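# Unclip both clips from the cell, keep leads plugged

## Task

Remove each of the two clips from the cell and set them down somewhere away from it, taking care that none of the strips get bent and that the leads stay connected.

## Robot and tools

Robot: two xArm7 arms, left_arm and right_arm, each with seven revolute joints and a parallel two-finger gripper carrying a wrist camera. Scene frame: origin at table-top height, halfway between the nominal arm bases; +x points out over the table, +z up, and left_arm is on the +y side (image left/right does not follow arm names). Calibrated bases: left_arm at (-0.010, +0.433, 0) m, quat_wxyz (+1.000, 0, 0, +0.005); right_arm at (+0.027, -0.402, 0) m, quat_wxyz (+1.000, 0, 0, +0.013). Hand positions, orientations, velocities and wrist-camera poses are given in each arm's own base frame; the table and fixed cameras use the scene frame. Reported hand poses may be off by a few cm, more when reaching far. A camera stand sits behind the arms.

The row: every command that moves the robot is built from rows of 16 numbers, always covering both arms: left_arm waist, shoulder, upper arm roll, elbow, forearm roll, wrist pitch, wrist roll, then its opening; then the same eight for right_arm. Joint numbers are absolute target angles in radians (same convention as the Joint positions line), not offsets. Stated ranges: waist -6.283 to 6.283, shoulder -2.059 to 2.094, upper arm roll -6.283 to 6.283, elbow -0.192 to 3.927, forearm roll -6.283 to 6.283, wrist pitch -1.693 to 3.142, wrist roll -6.283 to 6.283; true ends may differ by up to 0.010 rad, and a target beyond that which also goes further out than the current angle is refused. "joint sent to its limit" means a target was clipped at the real end. Opening is an absolute command from -1 (closed) to +1 (fully open, 0.084 m pad gap). To keep an arm or gripper as it is, resend its Joint targets and Tool commands values; a 0 opening is a real command.

Tools:
- execute_actions(actions, cameras): actions is a list of actions; each action is up to 15 rows, one per 1/30 s step; a short action repeats its last row to fill 15 steps. Each joint target stays within 0.637 rad of the measured angle per step, joints move at most 3.14 rad/s, and the gripper speed is capped at 1 m/s. An empty list returns images and full status. Results include step readings of joint positions.
- move(target, speed, blend, opening_speed, blocking, cameras): target is one 16-number row or a list of up to 15 rows, absolute joint angles plus openings. speed in rad/s, 0.01 to 3.14 (default 0.5), for the joint with the farthest travel. blend in rad rounds corners of a list (0 = stop at each). opening_speed is per second on the -1..+1 scale, at least 0.2. blocking=false returns after about 0.5 s while motion continues; a new move replaces a running one. Paths take at least 0.5 s and are cut short past 10 s. Moves do not avoid obstacles or the other arm. The result adds a move: line (done, off_target, moving, held, fault) and possibly limits=held. done/off_target say nothing about contact.
- wait(seconds 0 to 10, cameras): lets time pass holding the last commands.
- stop(cameras): brakes a running move.
- zoom_image(camera, region [x0,y0,x1,y1] in pixels, max 504x504): closer look at a latest image. Cameras: cam_head_left, cam_head_right, cam_high, cam_low (504x504), cam_left_wrist, cam_right_wrist (672x504).
- clear_fault(arm): clears a reported torque fault on left_arm or right_arm.
- read_manual(section): licence texts only.
- finished_scene(scene): ends the current scene, given its number; irreversible. Call it only when both clips are off and clear and the leads are still in.

Results: Joint positions and Joint velocities list each arm's seven joints then the pad gap (m). Joint targets are what the joints are currently driven toward. grip_measured is the measured opening on the command scale; to hold something, command clearly below it (lower squeezes harder, about 24 N per pad max). Joint torques include the arm's own weight, positive toward larger angles, and are noisy. "within noise" means an arm is still. "joint command not followed" means the clearance check between arms altered steps. Wrist depth gives a 7x7 grid of distances in mm (172 to 3000), '-' for no reading.

Gripper geometry: fingers point along the gripper's +z and close along its y axis. end_effector_position is the closed-pad point, about 2 cm behind the fingertips; closing pushes the tips about 10 mm further out.

Cautions: torque fault limits (N m): waist 42.7, shoulder 42.9, upper arm roll 27.3, elbow 27.3, forearm roll 27.3, wrist pitch 14.7, wrist roll 15.3; long pushing at a motor limit also faults, and the arm stays stopped until clear_fault. Hot motors (MOTOR HOT at 65 °C) brake the arm at 80 °C for 30 to 60 s; avoid holding loads stretched out or pushing against unreachable poses. Never let the arms hit or press on each other, including closing a gripper on the other's fingers. Move slowly near contact and do not target far past a contact point. Do not drop things, release moving parts, or let anything leave the table. Do not pull the leads out or bend the strips while removing the clips. The scene keeps running while you think.

Each tool is called after "Emit:" as name([rows], argument=value, ...), one row to a line, values as JSON.

## Session

Emit:
execute_actions(actions=[])

Scene clock: 0.00 s.
left_arm: end_effector_position=(+0.2311, -0.1583, +0.3513) grip_measured=+1.00 end_effector_quat_wxyz=(-0.166, +0.867, +0.462, +0.092) | right_arm: end_effector_position=(+0.2605, -0.0211, +0.2502) grip_measured=+1.00 end_effector_quat_wxyz=(-0.484, +0.337, +0.707, -0.389)
Joint positions: left_arm=[-0.231 -0.518 -0.45 1.036 0.099 1.726 -1.578 0.084] | right_arm=[0.112 0.385 -0.026 1.328 -0.182 2.272 -2.182 0.084]
Joint velocities: within noise
Joint torques (N m): no reading
Wrist depth (mm): cam_left_wrist=[681 655 631 606 583 563 544 / 655 628 603 582 560 541 524 / 623 599 576 557 537 519 502 / 600 577 556 537 519 502 486 / 574 554 535 517 499 484 470 / 422 520 514 498 482 467 454 / 329 442 497 481 467 452 441] | cam_right_wrist=[237 252 262 315 311 2851 638 / 254 262 274 319 322 - 607 / - 292 300 322 341 654 573 / - - - 331 336 345 371 / - - - - 698 357 363 / 2547 - - - 713 580 394 / - - 2664 2685 686 523 447]
Joint targets: left_arm=[-0.231 -0.518 -0.450 1.036 0.099 1.726 -1.578] | right_arm=[0.112 0.385 -0.026 1.328 -0.182 2.272 -2.182]
Tool commands: left_gripper/opening=+1.0 right_gripper/opening=+1.0

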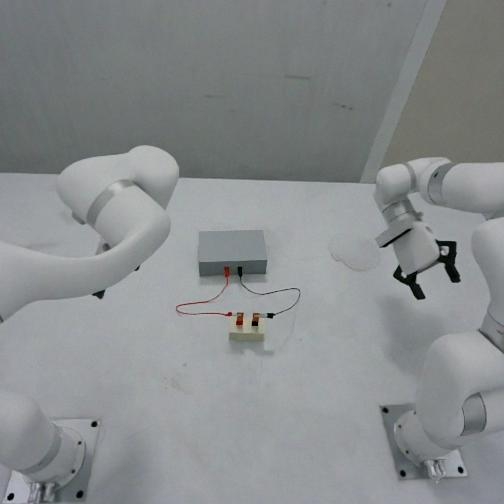

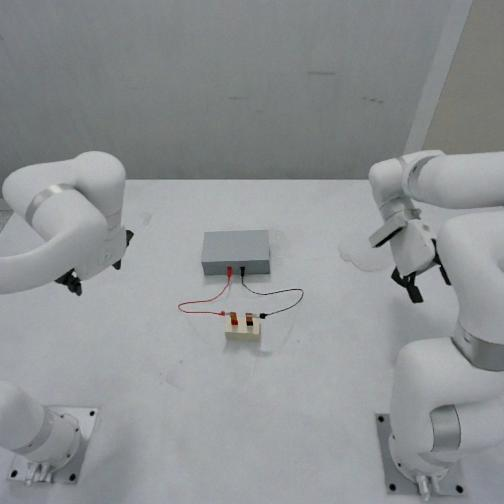

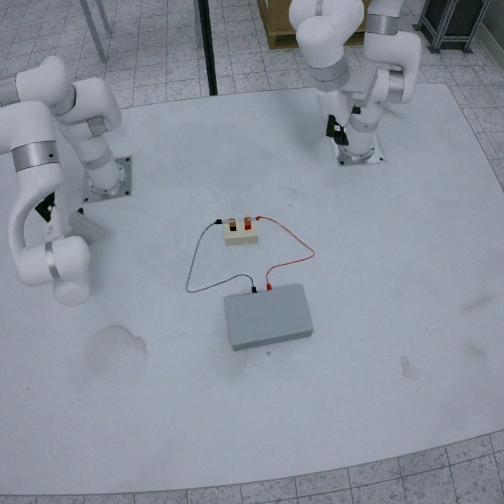

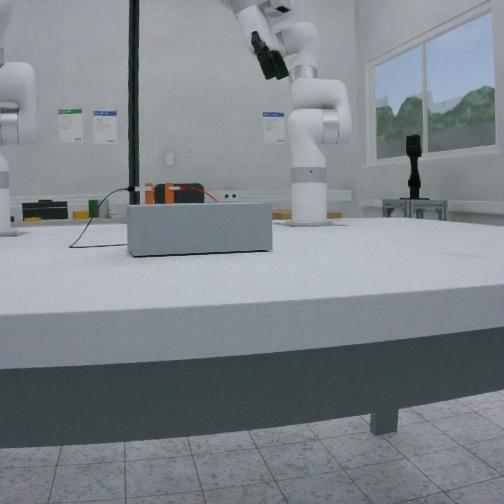

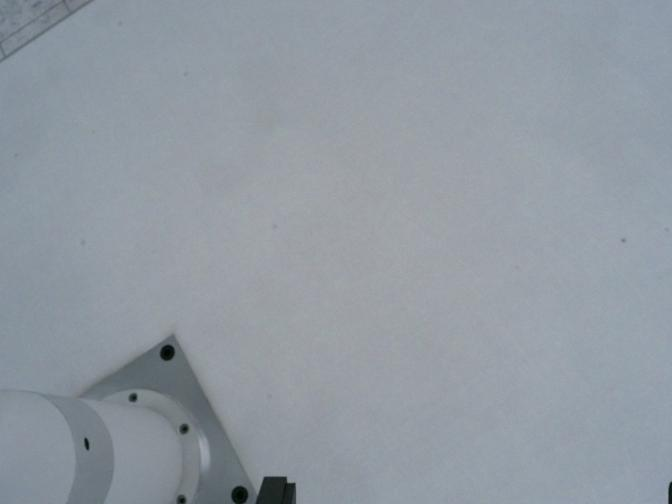

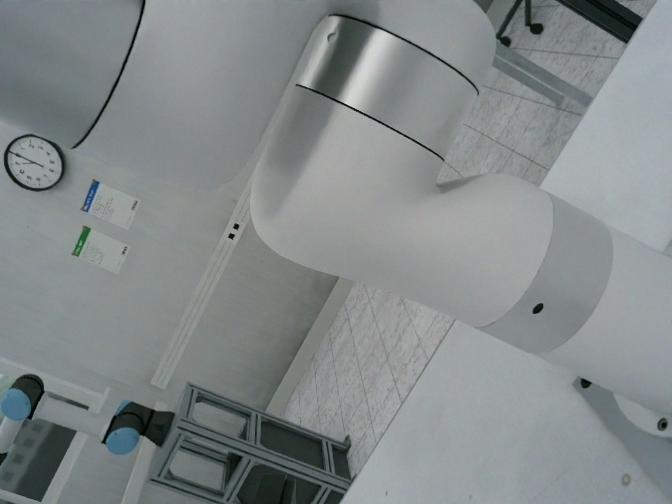

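Emit:
zoom_image(camera="cam_head_left", region=[170, 220, 310, 360])

Emit:
zoom_image(camera="cam_head_right", region=[200, 290, 290, 360])

Emit:
zoom_image(camera="cam_high", region=[180, 190, 320, 330])

Emit:
zoom_image(camera="cam_low", region=[60, 150, 280, 280])

Scaled by 3.600.

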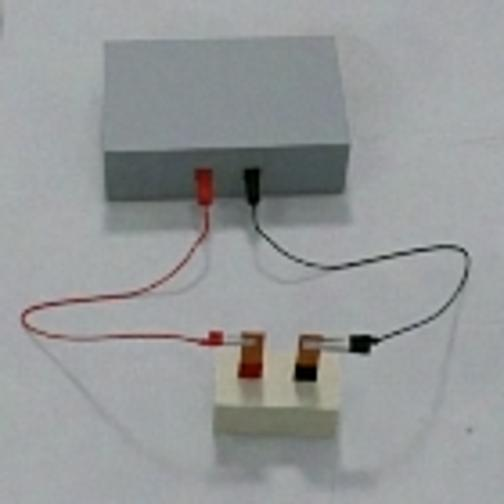

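Scaled by 5.600.

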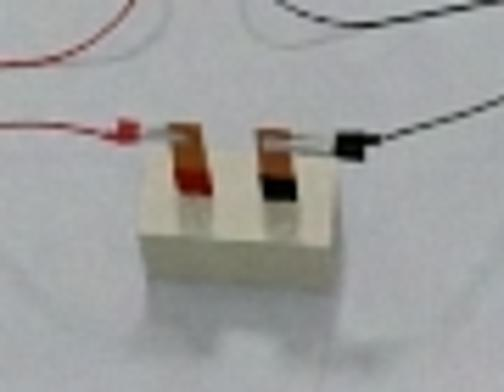

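Scaled by 3.600.

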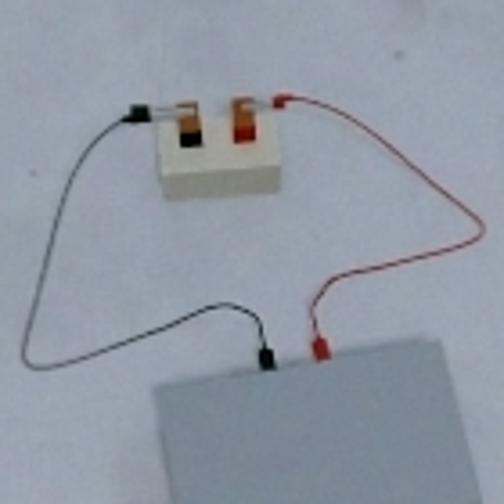

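Scaled by 2.291.

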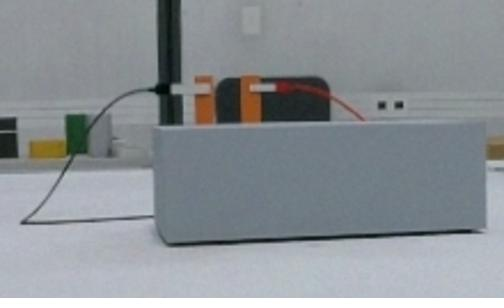

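Emit:
move(target=[-0.93,-0.298,0,0.876,0,1.174,-0.93,1, 0.112,0.385,-0.026,1.328,-0.182,2.272,-2.182,1], cameras=["all"])

Scene clock: 3.90 s.
left_arm: end_effector_position=(+0.2308, -0.3094, +0.2501) grip_measured=+1.00 end_effector_quat_wxyz=(+0.000, +1.000, +0.000, +0.000) | right_arm: end_effector_position=(+0.2606, -0.0210, +0.2501) grip_measured=+1.00 end_effector_quat_wxyz=(-0.484, +0.337, +0.708, -0.389)
Joint positions: left_arm=[-0.93 -0.298 0 0.876 0 1.174 -0.93 0.084] | right_arm=[0.112 0.385 -0.026 1.328 -0.182 2.272 -2.182 0.084]
Joint torques (N m): left_arm=[-0.65 -11 0.42 16.43 -0.25 -1.95 0.34] | right_arm=[-1.65 -21.36 0.31 9.07 0.34 1.11 -0.8]
Wrist depth (mm): cam_left_wrist=[378 378 378 378 377 377 377 / 378 379 378 378 378 378 378 / 379 379 379 379 378 379 378 / 379 379 379 379 378 334 333 / 380 380 379 379 380 380 379 / 381 380 381 380 380 380 380 / 381 381 381 381 381 381 380] | cam_right_wrist=[237 252 263 315 311 2793 638 / 254 262 274 320 322 - 607 / - 293 300 322 340 654 573 / - - - 332 337 345 371 / - - - - 698 358 363 / 2492 - - - 725 579 393 / - - 2644 2675 682 522 446]
Joint targets: left_arm=[-0.930 -0.298 0.000 0.876 0.000 1.174 -0.930] | right_arm=[0.112 0.385 -0.026 1.328 -0.182 2.272 -2.182]
move: done

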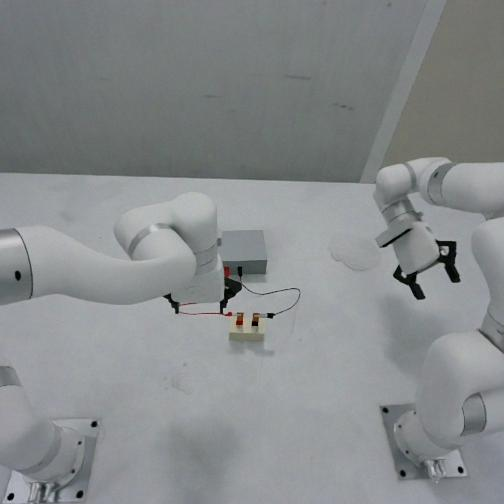

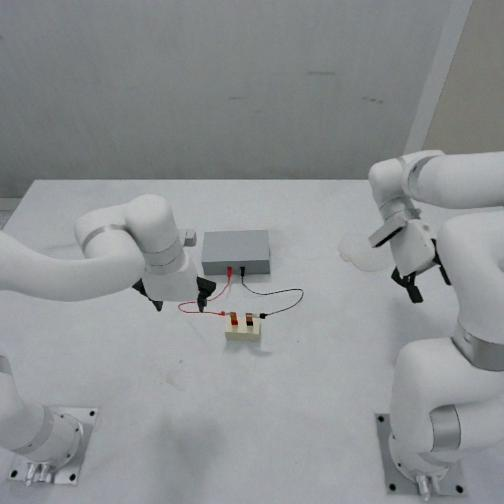

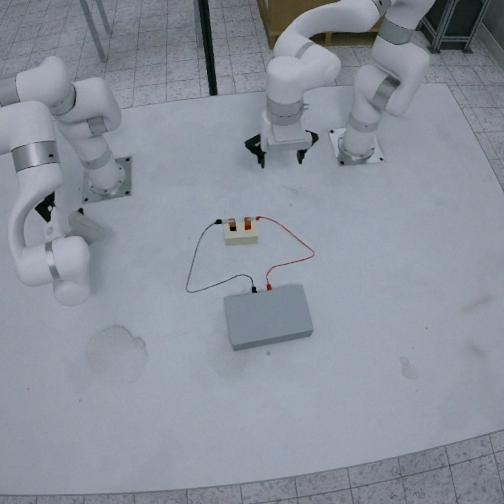

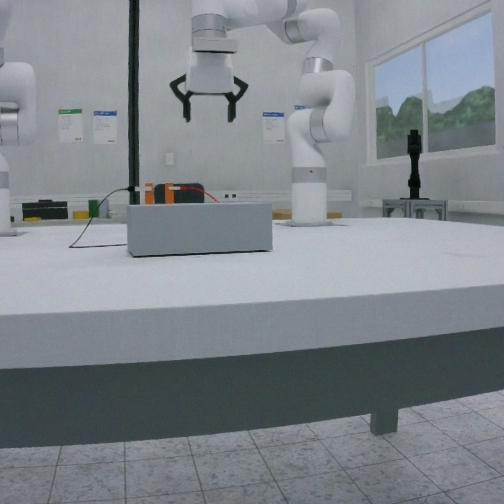

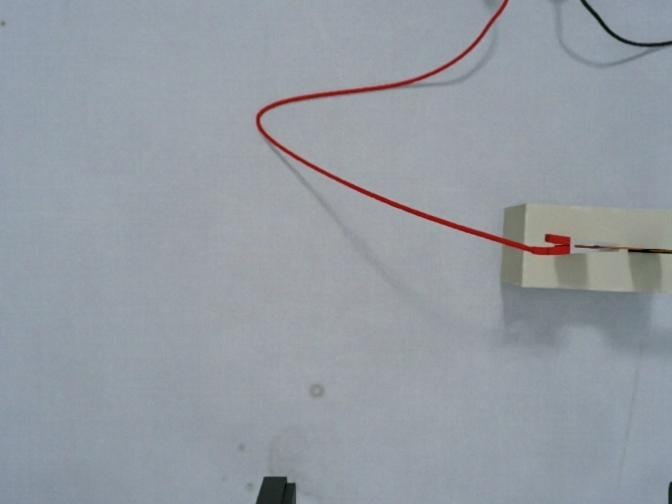

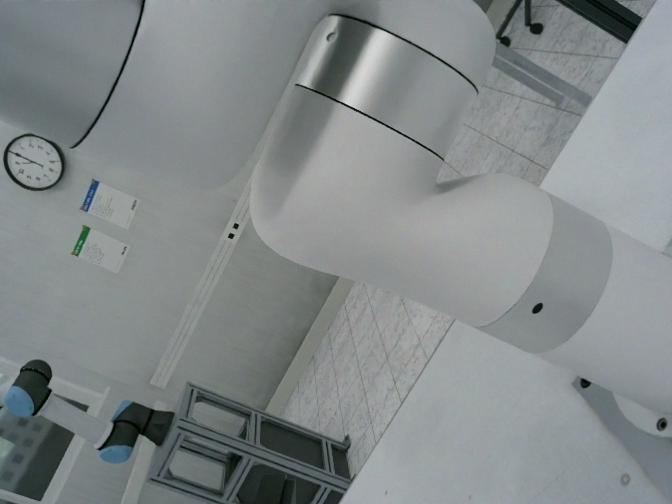

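Emit:
move(target=[-0.8767,-0.1317,0,1.0368,0,1.1685,0.6991,1, 0.112,0.385,-0.026,1.328,-0.182,2.272,-2.182,1], cameras=["cam_left_wrist","cam_head_left"])

Emit:
zoom_image(camera="cam_left_wrist", region=[150, 100, 500, 400])

Scene clock: 9.23 s.
left_arm: end_effector_position=(+0.2783, -0.3344, +0.2501) grip_measured=+1.00 end_effector_quat_wxyz=(+0.000, +0.705, -0.709, +0.000) | right_arm: end_effector_position=(+0.2606, -0.0210, +0.2501) grip_measured=+1.00 end_effector_quat_wxyz=(-0.484, +0.337, +0.708, -0.389)
Joint positions: left_arm=[-0.877 -0.132 0 1.037 0 1.169 0.699 0.084] | right_arm=[0.112 0.385 -0.026 1.328 -0.182 2.272 -2.182 0.084]
Joint torques (N m): left_arm=[0.86 -14.63 -0.03 17.47 -0.27 -2 0.4] | right_arm=[-0.93 -20.87 0.43 9.01 0.05 1.13 -0.87]
Wrist depth (mm): cam_left_wrist=[376 376 378 378 378 377 377 / 378 378 377 378 378 377 378 / 378 378 378 334 378 378 379 / 359 379 379 334 379 379 379 / 358 379 379 379 381 380 380 / 376 380 380 380 380 380 380 / 381 380 381 381 381 380 381] | cam_right_wrist=[237 252 263 315 311 2805 638 / 254 262 274 320 322 - 606 / - 292 301 323 340 654 573 / - - - 331 337 346 372 / - - - - 700 357 363 / - - - - 723 580 393 / 2771 - 2624 2685 683 524 446]
Joint targets: left_arm=[-0.877 -0.132 0.000 1.037 0.000 1.169 0.699] | right_arm=[0.112 0.385 -0.026 1.328 -0.182 2.272 -2.182]
move: done
Images, in order (width x height): cam_head_left 504x504, cam_left_wrist 672x504.

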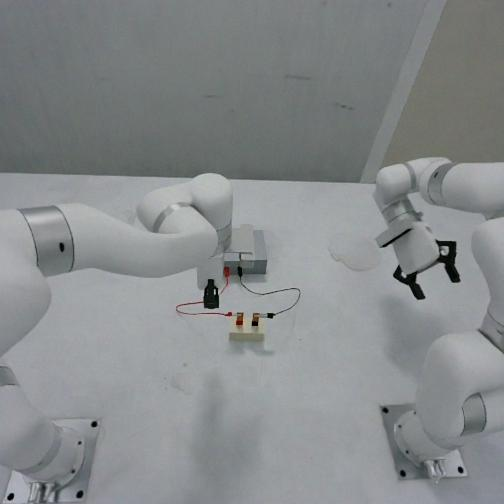

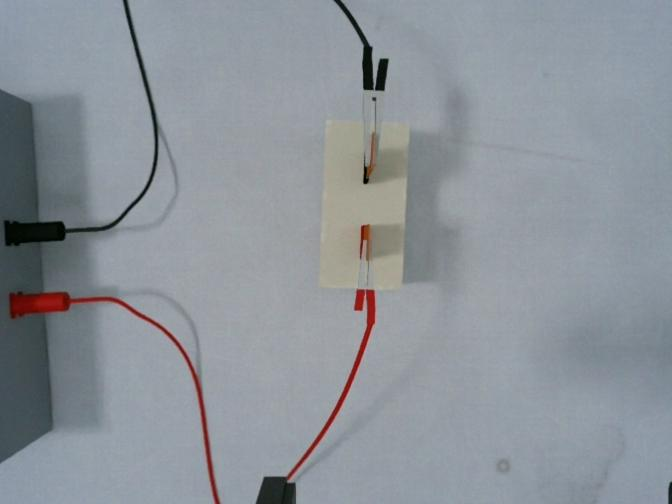

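Scaled by 1.440.

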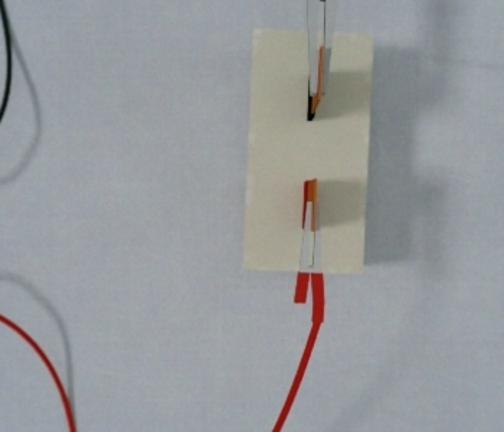

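Emit:
move(target=[-0.7624,-0.1598,0,1.0076,0,1.1674,0.8134,-0.5, 0.112,0.385,-0.026,1.328,-0.182,2.272,-2.182,1], cameras=["cam_left_wrist","cam_head_left","cam_head_right"])

Emit:
zoom_image(camera="cam_left_wrist", region=[200, 0, 500, 250])

Scene clock: 10.80 s.
left_arm: end_effector_position=(+0.3085, -0.2947, +0.2500) grip_measured=-0.52 end_effector_quat_wxyz=(+0.000, +0.705, -0.709, +0.000) | right_arm: end_effector_position=(+0.2606, -0.0210, +0.2501) grip_measured=+1.00 end_effector_quat_wxyz=(-0.484, +0.337, +0.708, -0.389)
Joint positions: left_arm=[-0.762 -0.16 0 1.008 0 1.167 0.813 0.021] | right_arm=[0.112 0.385 -0.026 1.328 -0.182 2.272 -2.182 0.084]
Joint torques (N m): left_arm=[0.71 -15.67 -0.43 16.34 -0.18 -2 0.26] | right_arm=[-0.69 -20.65 0.26 8.83 0.35 1.07 -0.94]
Wrist depth (mm): cam_left_wrist=[337 377 377 377 377 377 377 / 331 378 378 378 333 378 378 / 327 379 378 378 333 378 378 / 323 378 378 378 379 379 380 / 319 379 379 379 379 379 379 / 379 379 380 379 380 380 381 / 380 381 381 380 380 380 381] | cam_right_wrist=[237 252 263 315 311 2828 635 / 254 262 274 320 322 - 608 / - 293 300 323 340 651 573 / - - - 332 335 346 372 / - - - - 698 357 364 / - - - - 722 579 393 / - - 2624 2685 683 522 447]
Joint targets: left_arm=[-0.762 -0.160 0.000 1.008 0.000 1.167 0.813] | right_arm=[0.112 0.385 -0.026 1.328 -0.182 2.272 -2.182]
move: done
Images, in order (width x height): cam_head_left 504x504, cam_head_right 504x504, cam_left_wrist 672x504.

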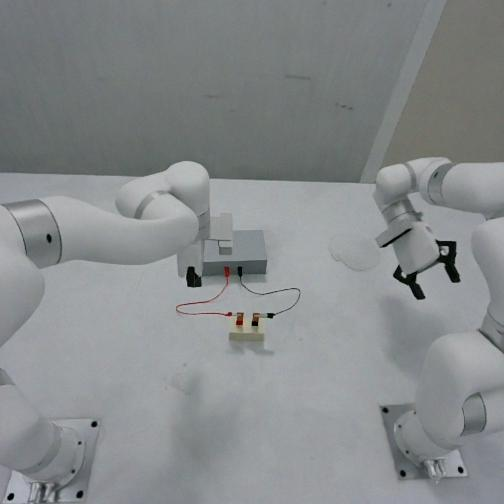

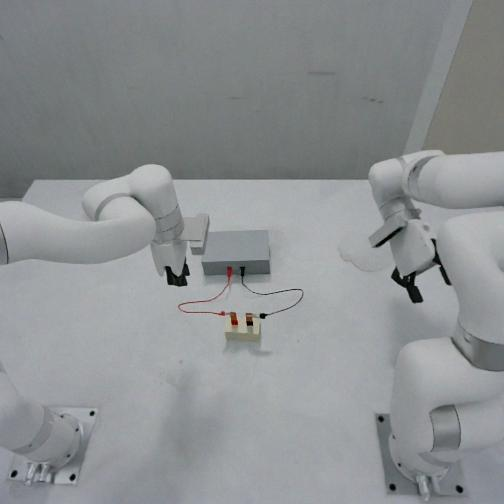

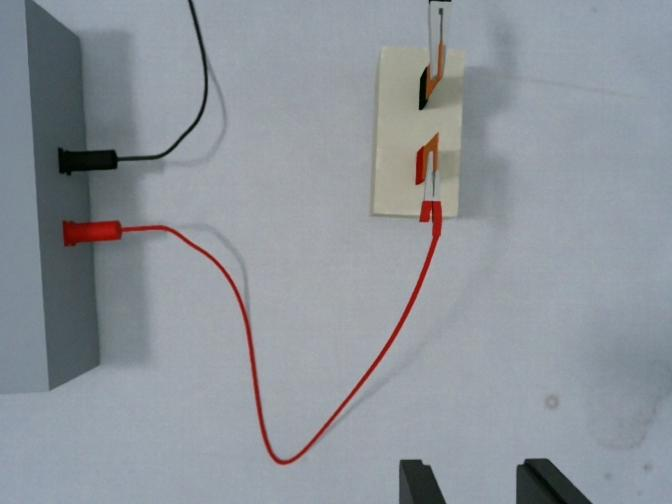

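Scaled by 1.680.

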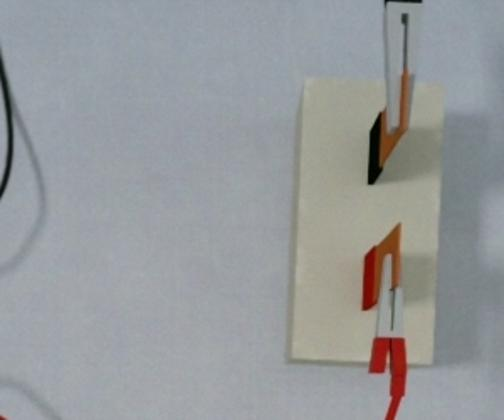

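Emit:
move(target=[-0.885,0.0719,0,1.035,0,0.9631,0.6908,-0.3, 0.112,0.385,-0.026,1.328,-0.182,2.272,-2.182,1], cameras=["cam_left_wrist","cam_head_left","cam_head_right","cam_high"])

Emit:
zoom_image(camera="cam_left_wrist", region=[350, 254, 600, 504])

Scene clock: 13.07 s.
left_arm: end_effector_position=(+0.3007, -0.3675, +0.1721) grip_measured=-0.32 end_effector_quat_wxyz=(+0.000, +0.705, -0.709, +0.000) | right_arm: end_effector_position=(+0.2606, -0.0210, +0.2501) grip_measured=+1.00 end_effector_quat_wxyz=(-0.484, +0.337, +0.708, -0.389)
Joint positions: left_arm=[-0.885 0.072 0 1.035 0 0.963 0.691 0.03] | right_arm=[0.112 0.385 -0.026 1.328 -0.182 2.272 -2.182 0.084]
Joint torques (N m): left_arm=[-0.94 -18.25 0.25 16.82 -0.15 -2.02 -0.36] | right_arm=[-1.01 -21.16 0.44 9.03 0.22 1.27 -0.78]
Wrist depth (mm): cam_left_wrist=[299 299 299 299 299 300 299 / 300 300 300 300 300 301 300 / 300 300 300 300 256 300 301 / 301 301 301 301 256 301 301 / 301 301 301 302 256 301 302 / 301 301 302 302 256 302 302 / 302 302 302 302 302 303 302] | cam_right_wrist=[237 253 263 315 311 2863 640 / 254 262 274 319 322 - 609 / - 292 300 322 340 654 573 / - - - 332 337 345 371 / - - - - 698 358 365 / 2492 - - - 724 580 392 / - - 2644 2644 685 522 447]
Joint targets: left_arm=[-0.885 0.072 0.000 1.035 0.000 0.963 0.691] | right_arm=[0.112 0.385 -0.026 1.328 -0.182 2.272 -2.182]
move: done
Images, in order (width x height): cam_head_left 504x504, cam_head_right 504x504, cam_high 504x504, cam_left_wrist 672x504.

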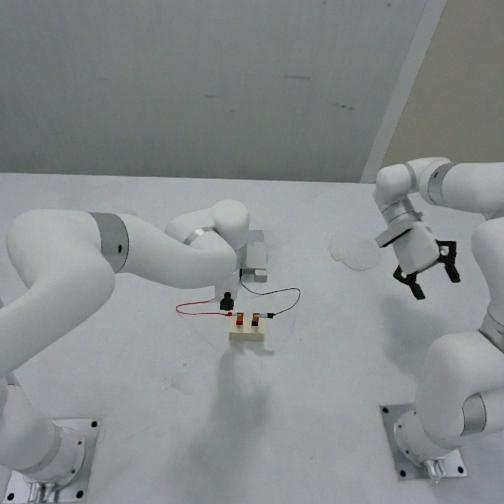

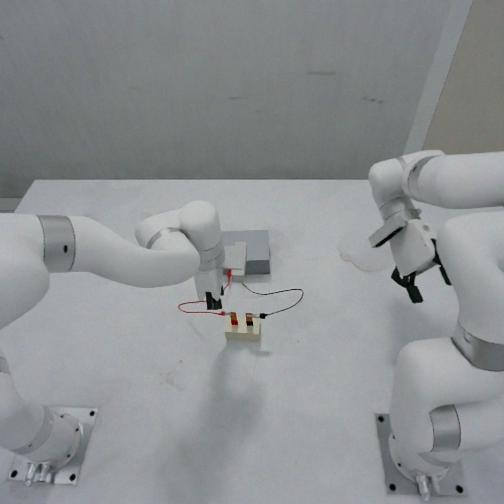

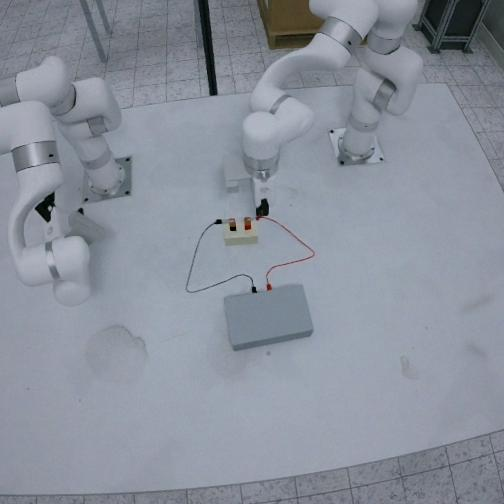

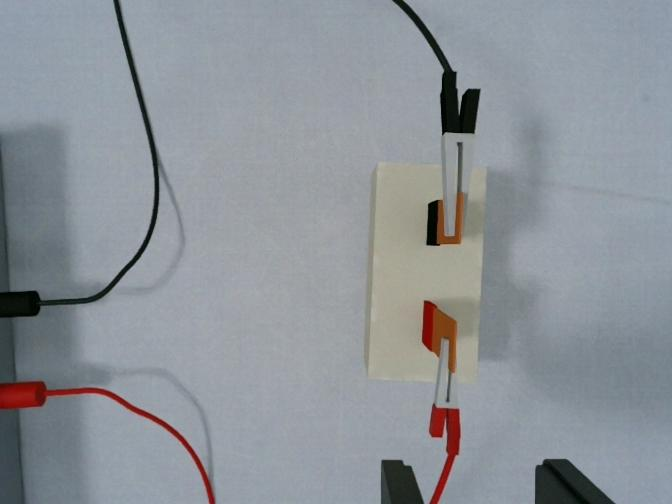

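Scaled by 2.016.

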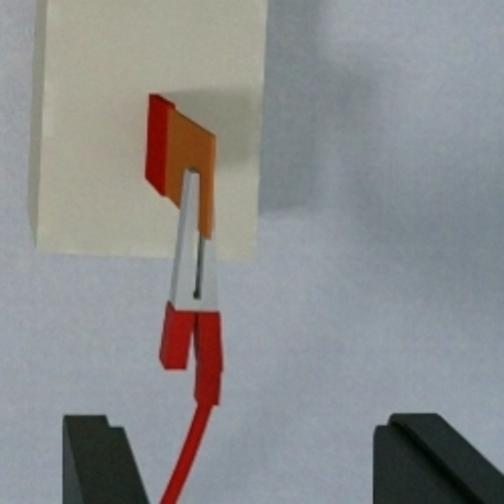

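Emit:
move(target=[-0.8882,0.1297,0,0.9748,0,0.8451,0.6876,-0.3, 0.112,0.385,-0.026,1.328,-0.182,2.272,-2.182,1], speed=0.2, cameras=["cam_left_wrist","cam_head_left","cam_head_right","cam_low"])

Emit:
zoom_image(camera="cam_left_wrist", region=[350, 254, 600, 504])

Emit:
zoom_image(camera="cam_low", region=[100, 100, 260, 260])

Emit:
zoom_image(camera="cam_head_right", region=[190, 270, 280, 360])

Scene clock: 14.60 s.
left_arm: end_effector_position=(+0.2988, -0.3675, +0.1300) grip_measured=-0.32 end_effector_quat_wxyz=(+0.000, +0.705, -0.709, +0.000) | right_arm: end_effector_position=(+0.2606, -0.0210, +0.2501) grip_measured=+1.00 end_effector_quat_wxyz=(-0.484, +0.337, +0.708, -0.389)
Joint positions: left_arm=[-0.888 0.13 0 0.975 0 0.845 0.688 0.03] | right_arm=[0.112 0.385 -0.026 1.328 -0.182 2.272 -2.182 0.084]
Joint torques (N m): left_arm=[-0.84 -18.99 -0.08 14.98 -0.08 -2 -0.4] | right_arm=[-1.2 -20.82 0.42 9.1 0.07 1.14 -0.93]
Wrist depth (mm): cam_left_wrist=[257 257 257 258 257 258 258 / 258 258 258 258 258 258 258 / 258 258 258 258 - 258 259 / 259 259 259 258 214 259 259 / 259 259 259 259 214 259 260 / 259 260 259 260 260 260 260 / 260 260 260 260 260 260 260] | cam_right_wrist=[237 252 263 314 312 2839 638 / 254 263 274 319 322 - 607 / - 293 300 322 341 653 572 / - - - 332 337 345 371 / - - - - 698 357 363 / 2585 - - - 720 579 394 / - - 2664 2685 685 522 446]
Joint targets: left_arm=[-0.888 0.130 0.000 0.975 0.000 0.845 0.688] | right_arm=[0.112 0.385 -0.026 1.328 -0.182 2.272 -2.182]
move: done
Images, in order (width x height): cam_head_left 504x504, cam_head_right 504x504, cam_low 504x504, cam_left_wrist 672x504.

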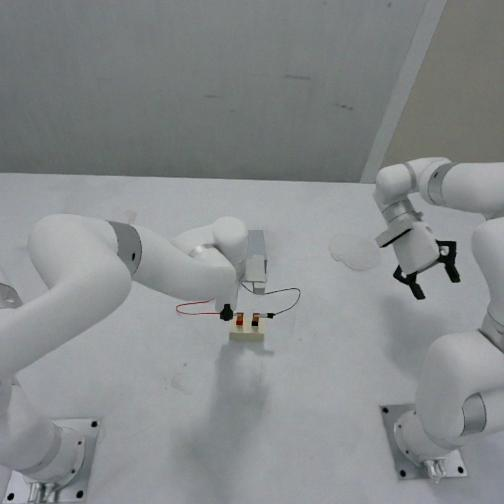

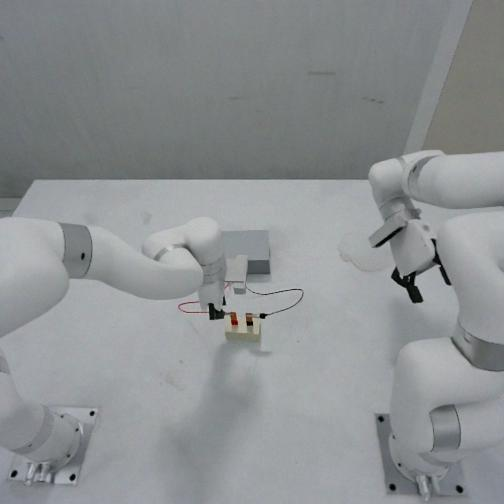

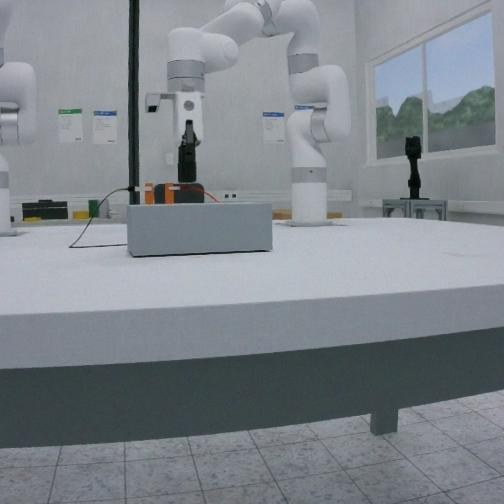

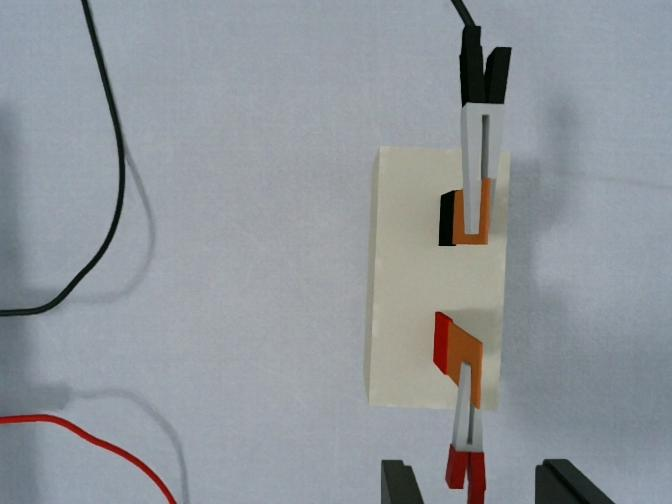

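Scaled by 2.016.

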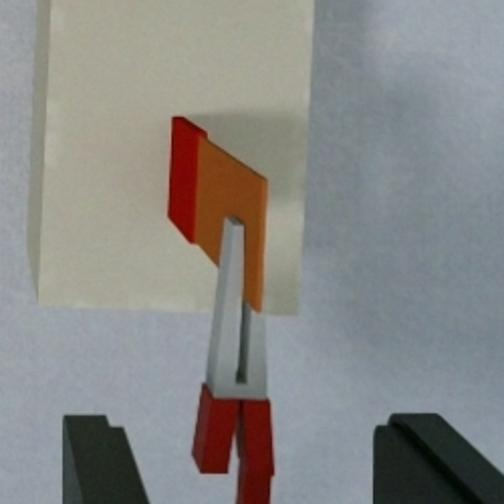

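Scaled by 3.150.

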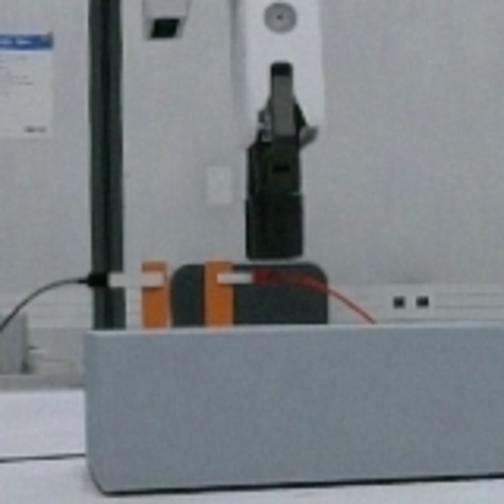

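Scaled by 5.600.

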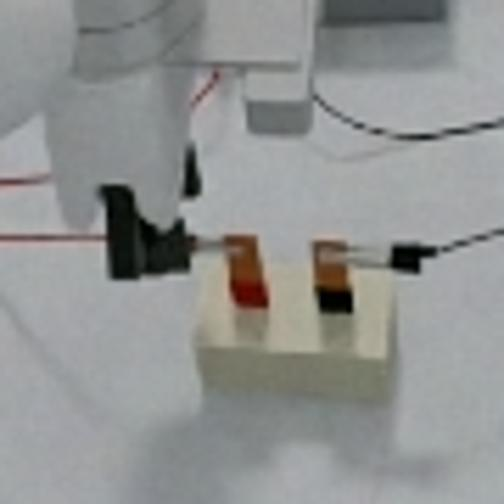

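Emit:
move([
  [-0.8882,0.1606,0,0.9563,0,0.7957,0.6876,-0.3, 0.112,0.385,-0.026,1.328,-0.182,2.272,-2.182,1],
  [-0.8882,0.1606,0,0.9563,0,0.7957,0.6876,-0.68, 0.112,0.385,-0.026,1.328,-0.182,2.272,-2.182,1],
], speed=0.1, opening_speed=0.4, cameras=["cam_left_wrist","cam_head_right","cam_low"])

Emit:
zoom_image(camera="cam_left_wrist", region=[350, 254, 600, 504])

Emit:
zoom_image(camera="cam_low", region=[140, 150, 240, 250])

Scene clock: 17.30 s.
left_arm: end_effector_position=(+0.2987, -0.3675, +0.1120) grip_measured=-0.70 end_effector_quat_wxyz=(+0.000, +0.705, -0.709, +0.000) | right_arm: end_effector_position=(+0.2606, -0.0210, +0.2501) grip_measured=+1.00 end_effector_quat_wxyz=(-0.484, +0.337, +0.708, -0.389)
Joint positions: left_arm=[-0.888 0.161 0 0.956 0 0.796 0.688 0.013] | right_arm=[0.112 0.385 -0.026 1.328 -0.182 2.272 -2.182 0.084]
Joint torques (N m): left_arm=[-0.68 -19.23 -0.17 14.6 -0.05 -1.99 -0.3] | right_arm=[-0.95 -20.88 0.13 9.23 -0.08 1.04 -0.87]
Wrist depth (mm): cam_left_wrist=[240 240 240 240 240 240 240 / 240 240 240 240 240 240 240 / 240 240 240 240 - 240 241 / 241 241 241 241 196 241 241 / 241 241 241 241 196 241 241 / 242 242 242 242 242 241 242 / 242 242 242 242 - 242 242] | cam_right_wrist=[237 253 263 315 311 2782 638 / 253 262 275 320 322 - 609 / - 293 300 322 341 654 573 / - - - 332 336 346 371 / - - - - 700 357 363 / 2492 - - - 724 581 393 / - - 2604 2696 685 524 447]
Joint targets: left_arm=[-0.888 0.161 0.000 0.956 0.000 0.796 0.688] | right_arm=[0.112 0.385 -0.026 1.328 -0.182 2.272 -2.182]
move: done
Images, in order (width x height): cam_head_right 504x504, cam_low 504x504, cam_left_wrist 672x504.

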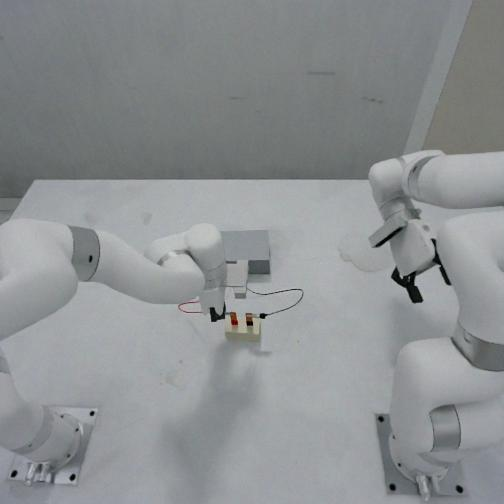

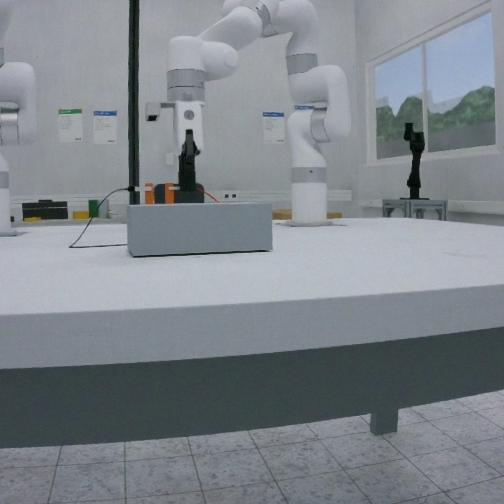

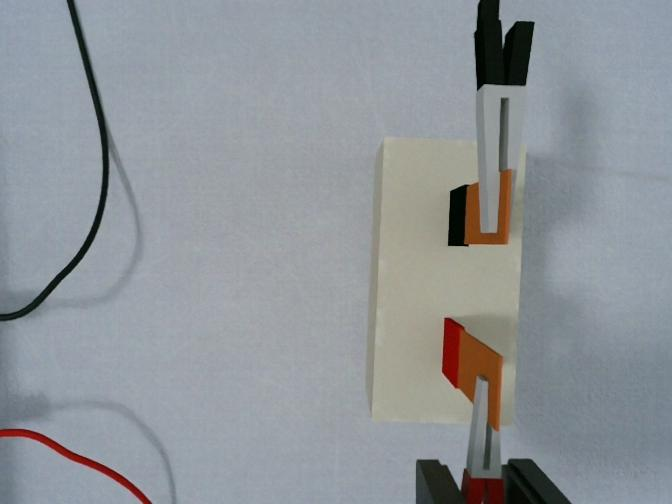

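Scaled by 2.016.

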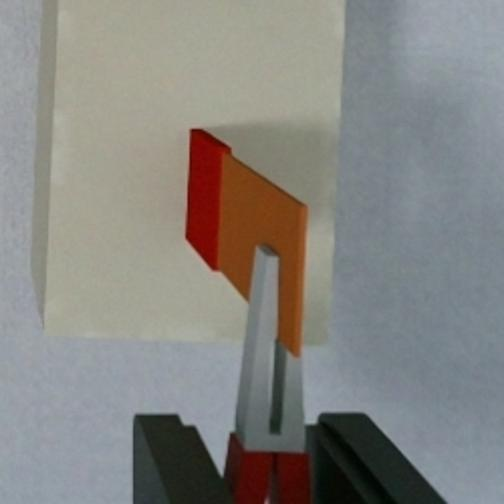

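Scaled by 5.040.

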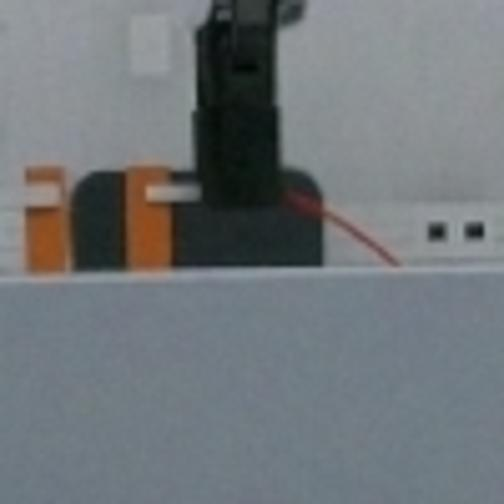

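Emit:
move(target=[-0.8882,0.1606,0,0.9563,0,0.7957,0.6876,-0.82, 0.112,0.385,-0.026,1.328,-0.182,2.272,-2.182,1], opening_speed=0.2, cameras=["cam_left_wrist"])

Emit:
zoom_image(camera="cam_left_wrist", region=[400, 304, 600, 504])

Scene clock: 18.70 s.
left_arm: end_effector_position=(+0.2987, -0.3675, +0.1120) grip_measured=-0.83 end_effector_quat_wxyz=(+0.000, +0.705, -0.709, +0.000) | right_arm: end_effector_position=(+0.2606, -0.0210, +0.2501) grip_measured=+1.00 end_effector_quat_wxyz=(-0.484, +0.337, +0.708, -0.389)
Joint positions: left_arm=[-0.888 0.161 0 0.956 0 0.796 0.688 0.007] | right_arm=[0.112 0.385 -0.026 1.328 -0.182 2.272 -2.182 0.084]
Joint torques (N m): left_arm=[-0.69 -19.44 -0.07 15.16 0.03 -1.94 -0.26] | right_arm=[-0.61 -21 0.33 9.15 0.27 1.25 -0.73]
Wrist depth (mm): cam_left_wrist=[239 240 240 239 240 240 240 / 240 240 240 240 240 240 240 / 240 240 240 240 - 241 241 / 240 241 241 241 196 241 241 / 241 241 241 241 196 241 241 / 241 241 242 241 242 242 242 / 242 242 242 - - 242 242] | cam_right_wrist=[237 252 263 315 311 2874 639 / 254 262 275 320 322 - 607 / - 293 300 323 340 653 575 / - - - 332 337 345 371 / - - - - 697 357 364 / - - - - 721 579 393 / - - 2624 2664 685 524 445]
Joint targets: left_arm=[-0.888 0.161 0.000 0.956 0.000 0.796 0.688] | right_arm=[0.112 0.385 -0.026 1.328 -0.182 2.272 -2.182]
move: done
Images, in order (width x height): cam_left_wrist 672x504.

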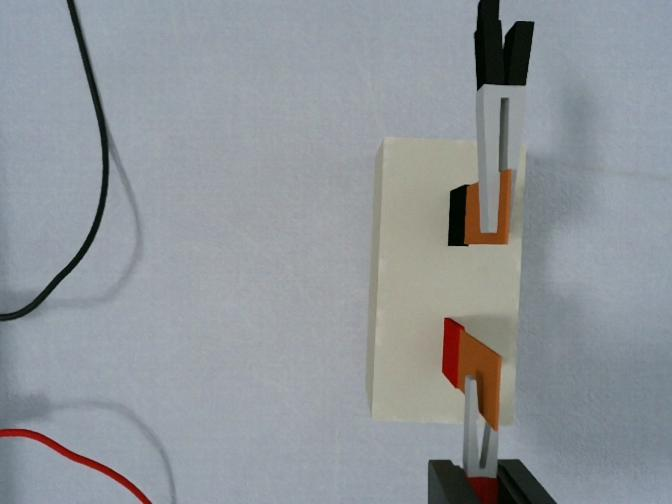

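Scaled by 2.520.

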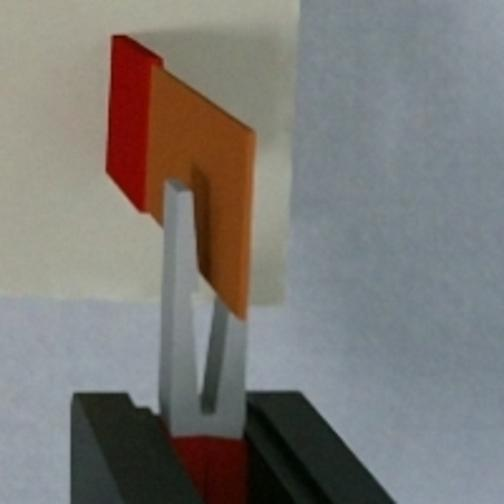

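Emit:
move(target=[-0.8882,0.1606,0,0.9563,0,0.7957,0.6876,-0.95, 0.112,0.385,-0.026,1.328,-0.182,2.272,-2.182,1], opening_speed=0.2, cameras=["cam_left_wrist"])

Emit:
zoom_image(camera="cam_left_wrist", region=[400, 304, 600, 504])

Scene clock: 19.90 s.
left_arm: end_effector_position=(+0.2987, -0.3675, +0.1120) grip_measured=-0.86 end_effector_quat_wxyz=(+0.000, +0.705, -0.709, +0.000) | right_arm: end_effector_position=(+0.2606, -0.0210, +0.2501) grip_measured=+1.00 end_effector_quat_wxyz=(-0.484, +0.337, +0.708, -0.389)
Joint positions: left_arm=[-0.888 0.161 0 0.956 0 0.796 0.688 0.006] | right_arm=[0.112 0.385 -0.026 1.328 -0.182 2.272 -2.182 0.084]
Joint torques (N m): left_arm=[-0.74 -19.62 -0.18 15.47 0.05 -1.85 -0.24] | right_arm=[-1.23 -20.64 0.23 9.23 0.39 1.19 -0.8]
Wrist depth (mm): cam_left_wrist=[240 239 240 240 239 240 240 / 240 240 240 240 240 240 240 / 240 240 240 240 - 241 241 / 240 241 241 240 196 241 241 / 241 241 241 241 196 241 242 / 241 241 241 242 242 242 242 / 242 242 242 - - 242 242] | cam_right_wrist=[237 252 263 315 311 2805 637 / 253 262 274 319 322 - 607 / - 293 301 321 340 651 573 / - - - 332 337 346 372 / - - - - 701 357 363 / - - - - 722 578 394 / - - 2624 2675 683 524 446]
Joint targets: left_arm=[-0.888 0.161 0.000 0.956 0.000 0.796 0.688] | right_arm=[0.112 0.385 -0.026 1.328 -0.182 2.272 -2.182]
move: done
Images, in order (width x height): cam_left_wrist 672x504.

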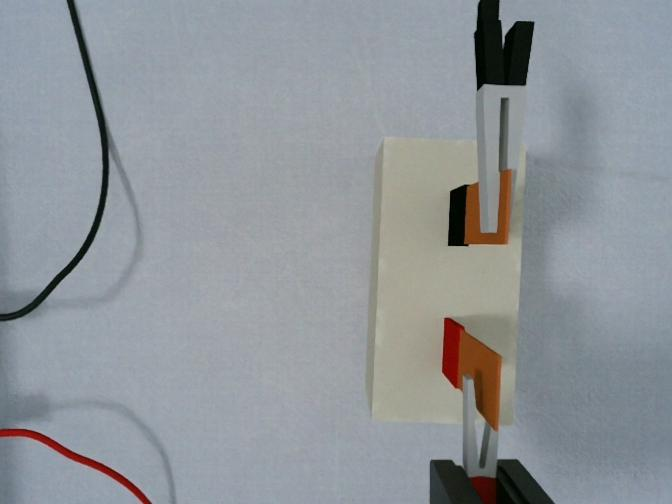

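Scaled by 2.520.

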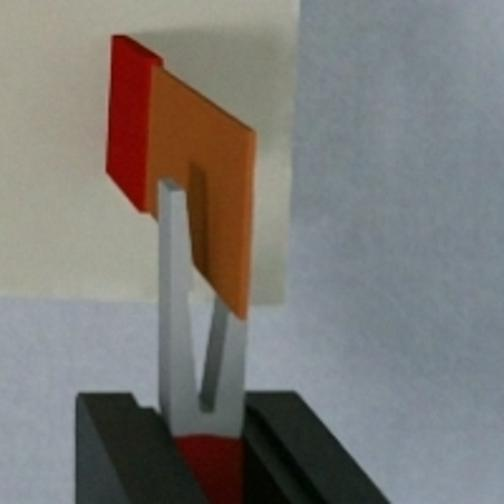

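Emit:
move([
  [-0.8892,0.1596,0,0.9548,0,0.7952,0.6866,-0.95, 0.112,0.385,-0.026,1.328,-0.182,2.272,-2.182,1],
  [-0.8756,0.1369,0,0.9249,0,0.7880,0.7002,-0.95, 0.112,0.385,-0.026,1.328,-0.182,2.272,-2.182,1],
  [-0.8615,0.1147,0,0.8961,0,0.7814,0.7143,-0.95, 0.112,0.385,-0.026,1.328,-0.182,2.272,-2.182,1],
  [-0.8397,0.0815,0,0.8537,0,0.7722,0.7361,-0.95, 0.112,0.385,-0.026,1.328,-0.182,2.272,-2.182,1],
], speed=0.07, blend=0.002, cameras=["cam_left_wrist","cam_low","cam_head_right"])

Emit:
zoom_image(camera="cam_low", region=[100, 150, 260, 280])

Scene clock: 22.47 s.
left_arm: end_effector_position=(+0.2982, -0.3325, +0.1120) grip_measured=-0.86 end_effector_quat_wxyz=(+0.000, +0.705, -0.709, +0.000) | right_arm: end_effector_position=(+0.2606, -0.0210, +0.2501) grip_measured=+1.00 end_effector_quat_wxyz=(-0.484, +0.337, +0.708, -0.389)
Joint positions: left_arm=[-0.84 0.082 0 0.854 0 0.772 0.736 0.006] | right_arm=[0.112 0.385 -0.026 1.328 -0.182 2.272 -2.182 0.084]
Joint torques (N m): left_arm=[0.93 -19.28 0.02 14.61 0.14 -1.94 0.29] | right_arm=[-0.95 -20.95 0.27 9.17 0.01 1.11 -0.93]
Wrist depth (mm): cam_left_wrist=[239 239 239 240 240 240 240 / 240 240 240 240 195 240 240 / 240 240 240 240 195 240 241 / 241 241 241 241 196 241 241 / 241 241 241 241 241 241 241 / 241 241 241 242 241 242 242 / 242 242 242 - - 242 242] | cam_right_wrist=[237 252 263 315 311 2839 637 / 254 262 274 320 322 - 607 / - 293 300 323 340 652 573 / - - - 332 337 345 371 / - - - - 696 356 364 / - - - - 726 579 394 / 2706 - 2675 2644 684 523 447]
Joint targets: left_arm=[-0.840 0.081 0.000 0.854 0.000 0.772 0.736] | right_arm=[0.112 0.385 -0.026 1.328 -0.182 2.272 -2.182]
move: done; blend cut to 0.0008 rad at target 1
Images, in order (width x height): cam_head_right 504x504, cam_low 504x504, cam_left_wrist 672x504.

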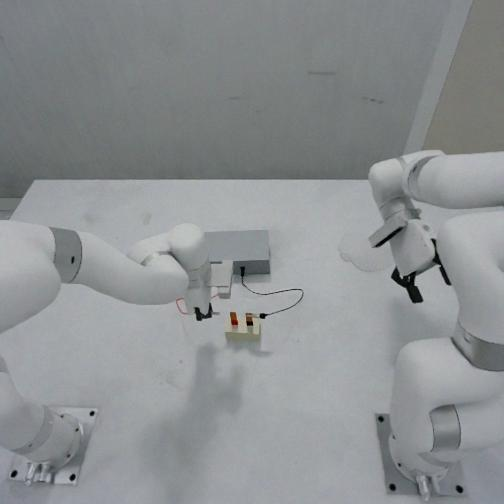

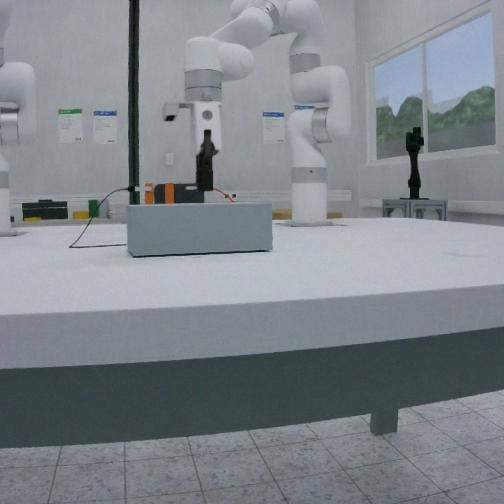

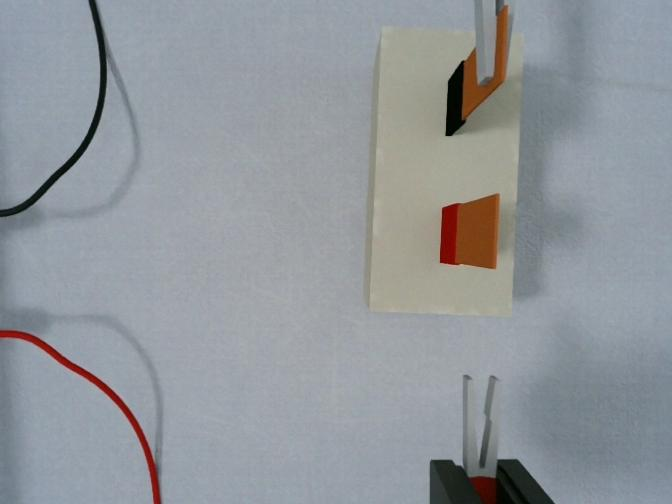

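Scaled by 3.150.

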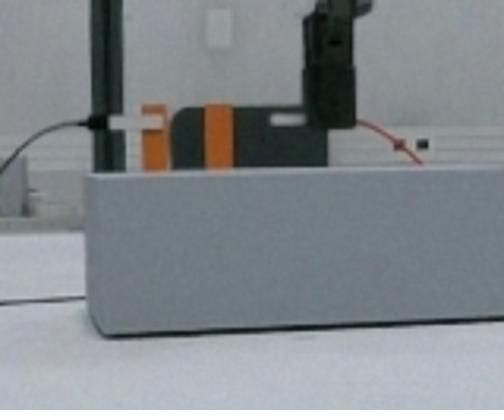

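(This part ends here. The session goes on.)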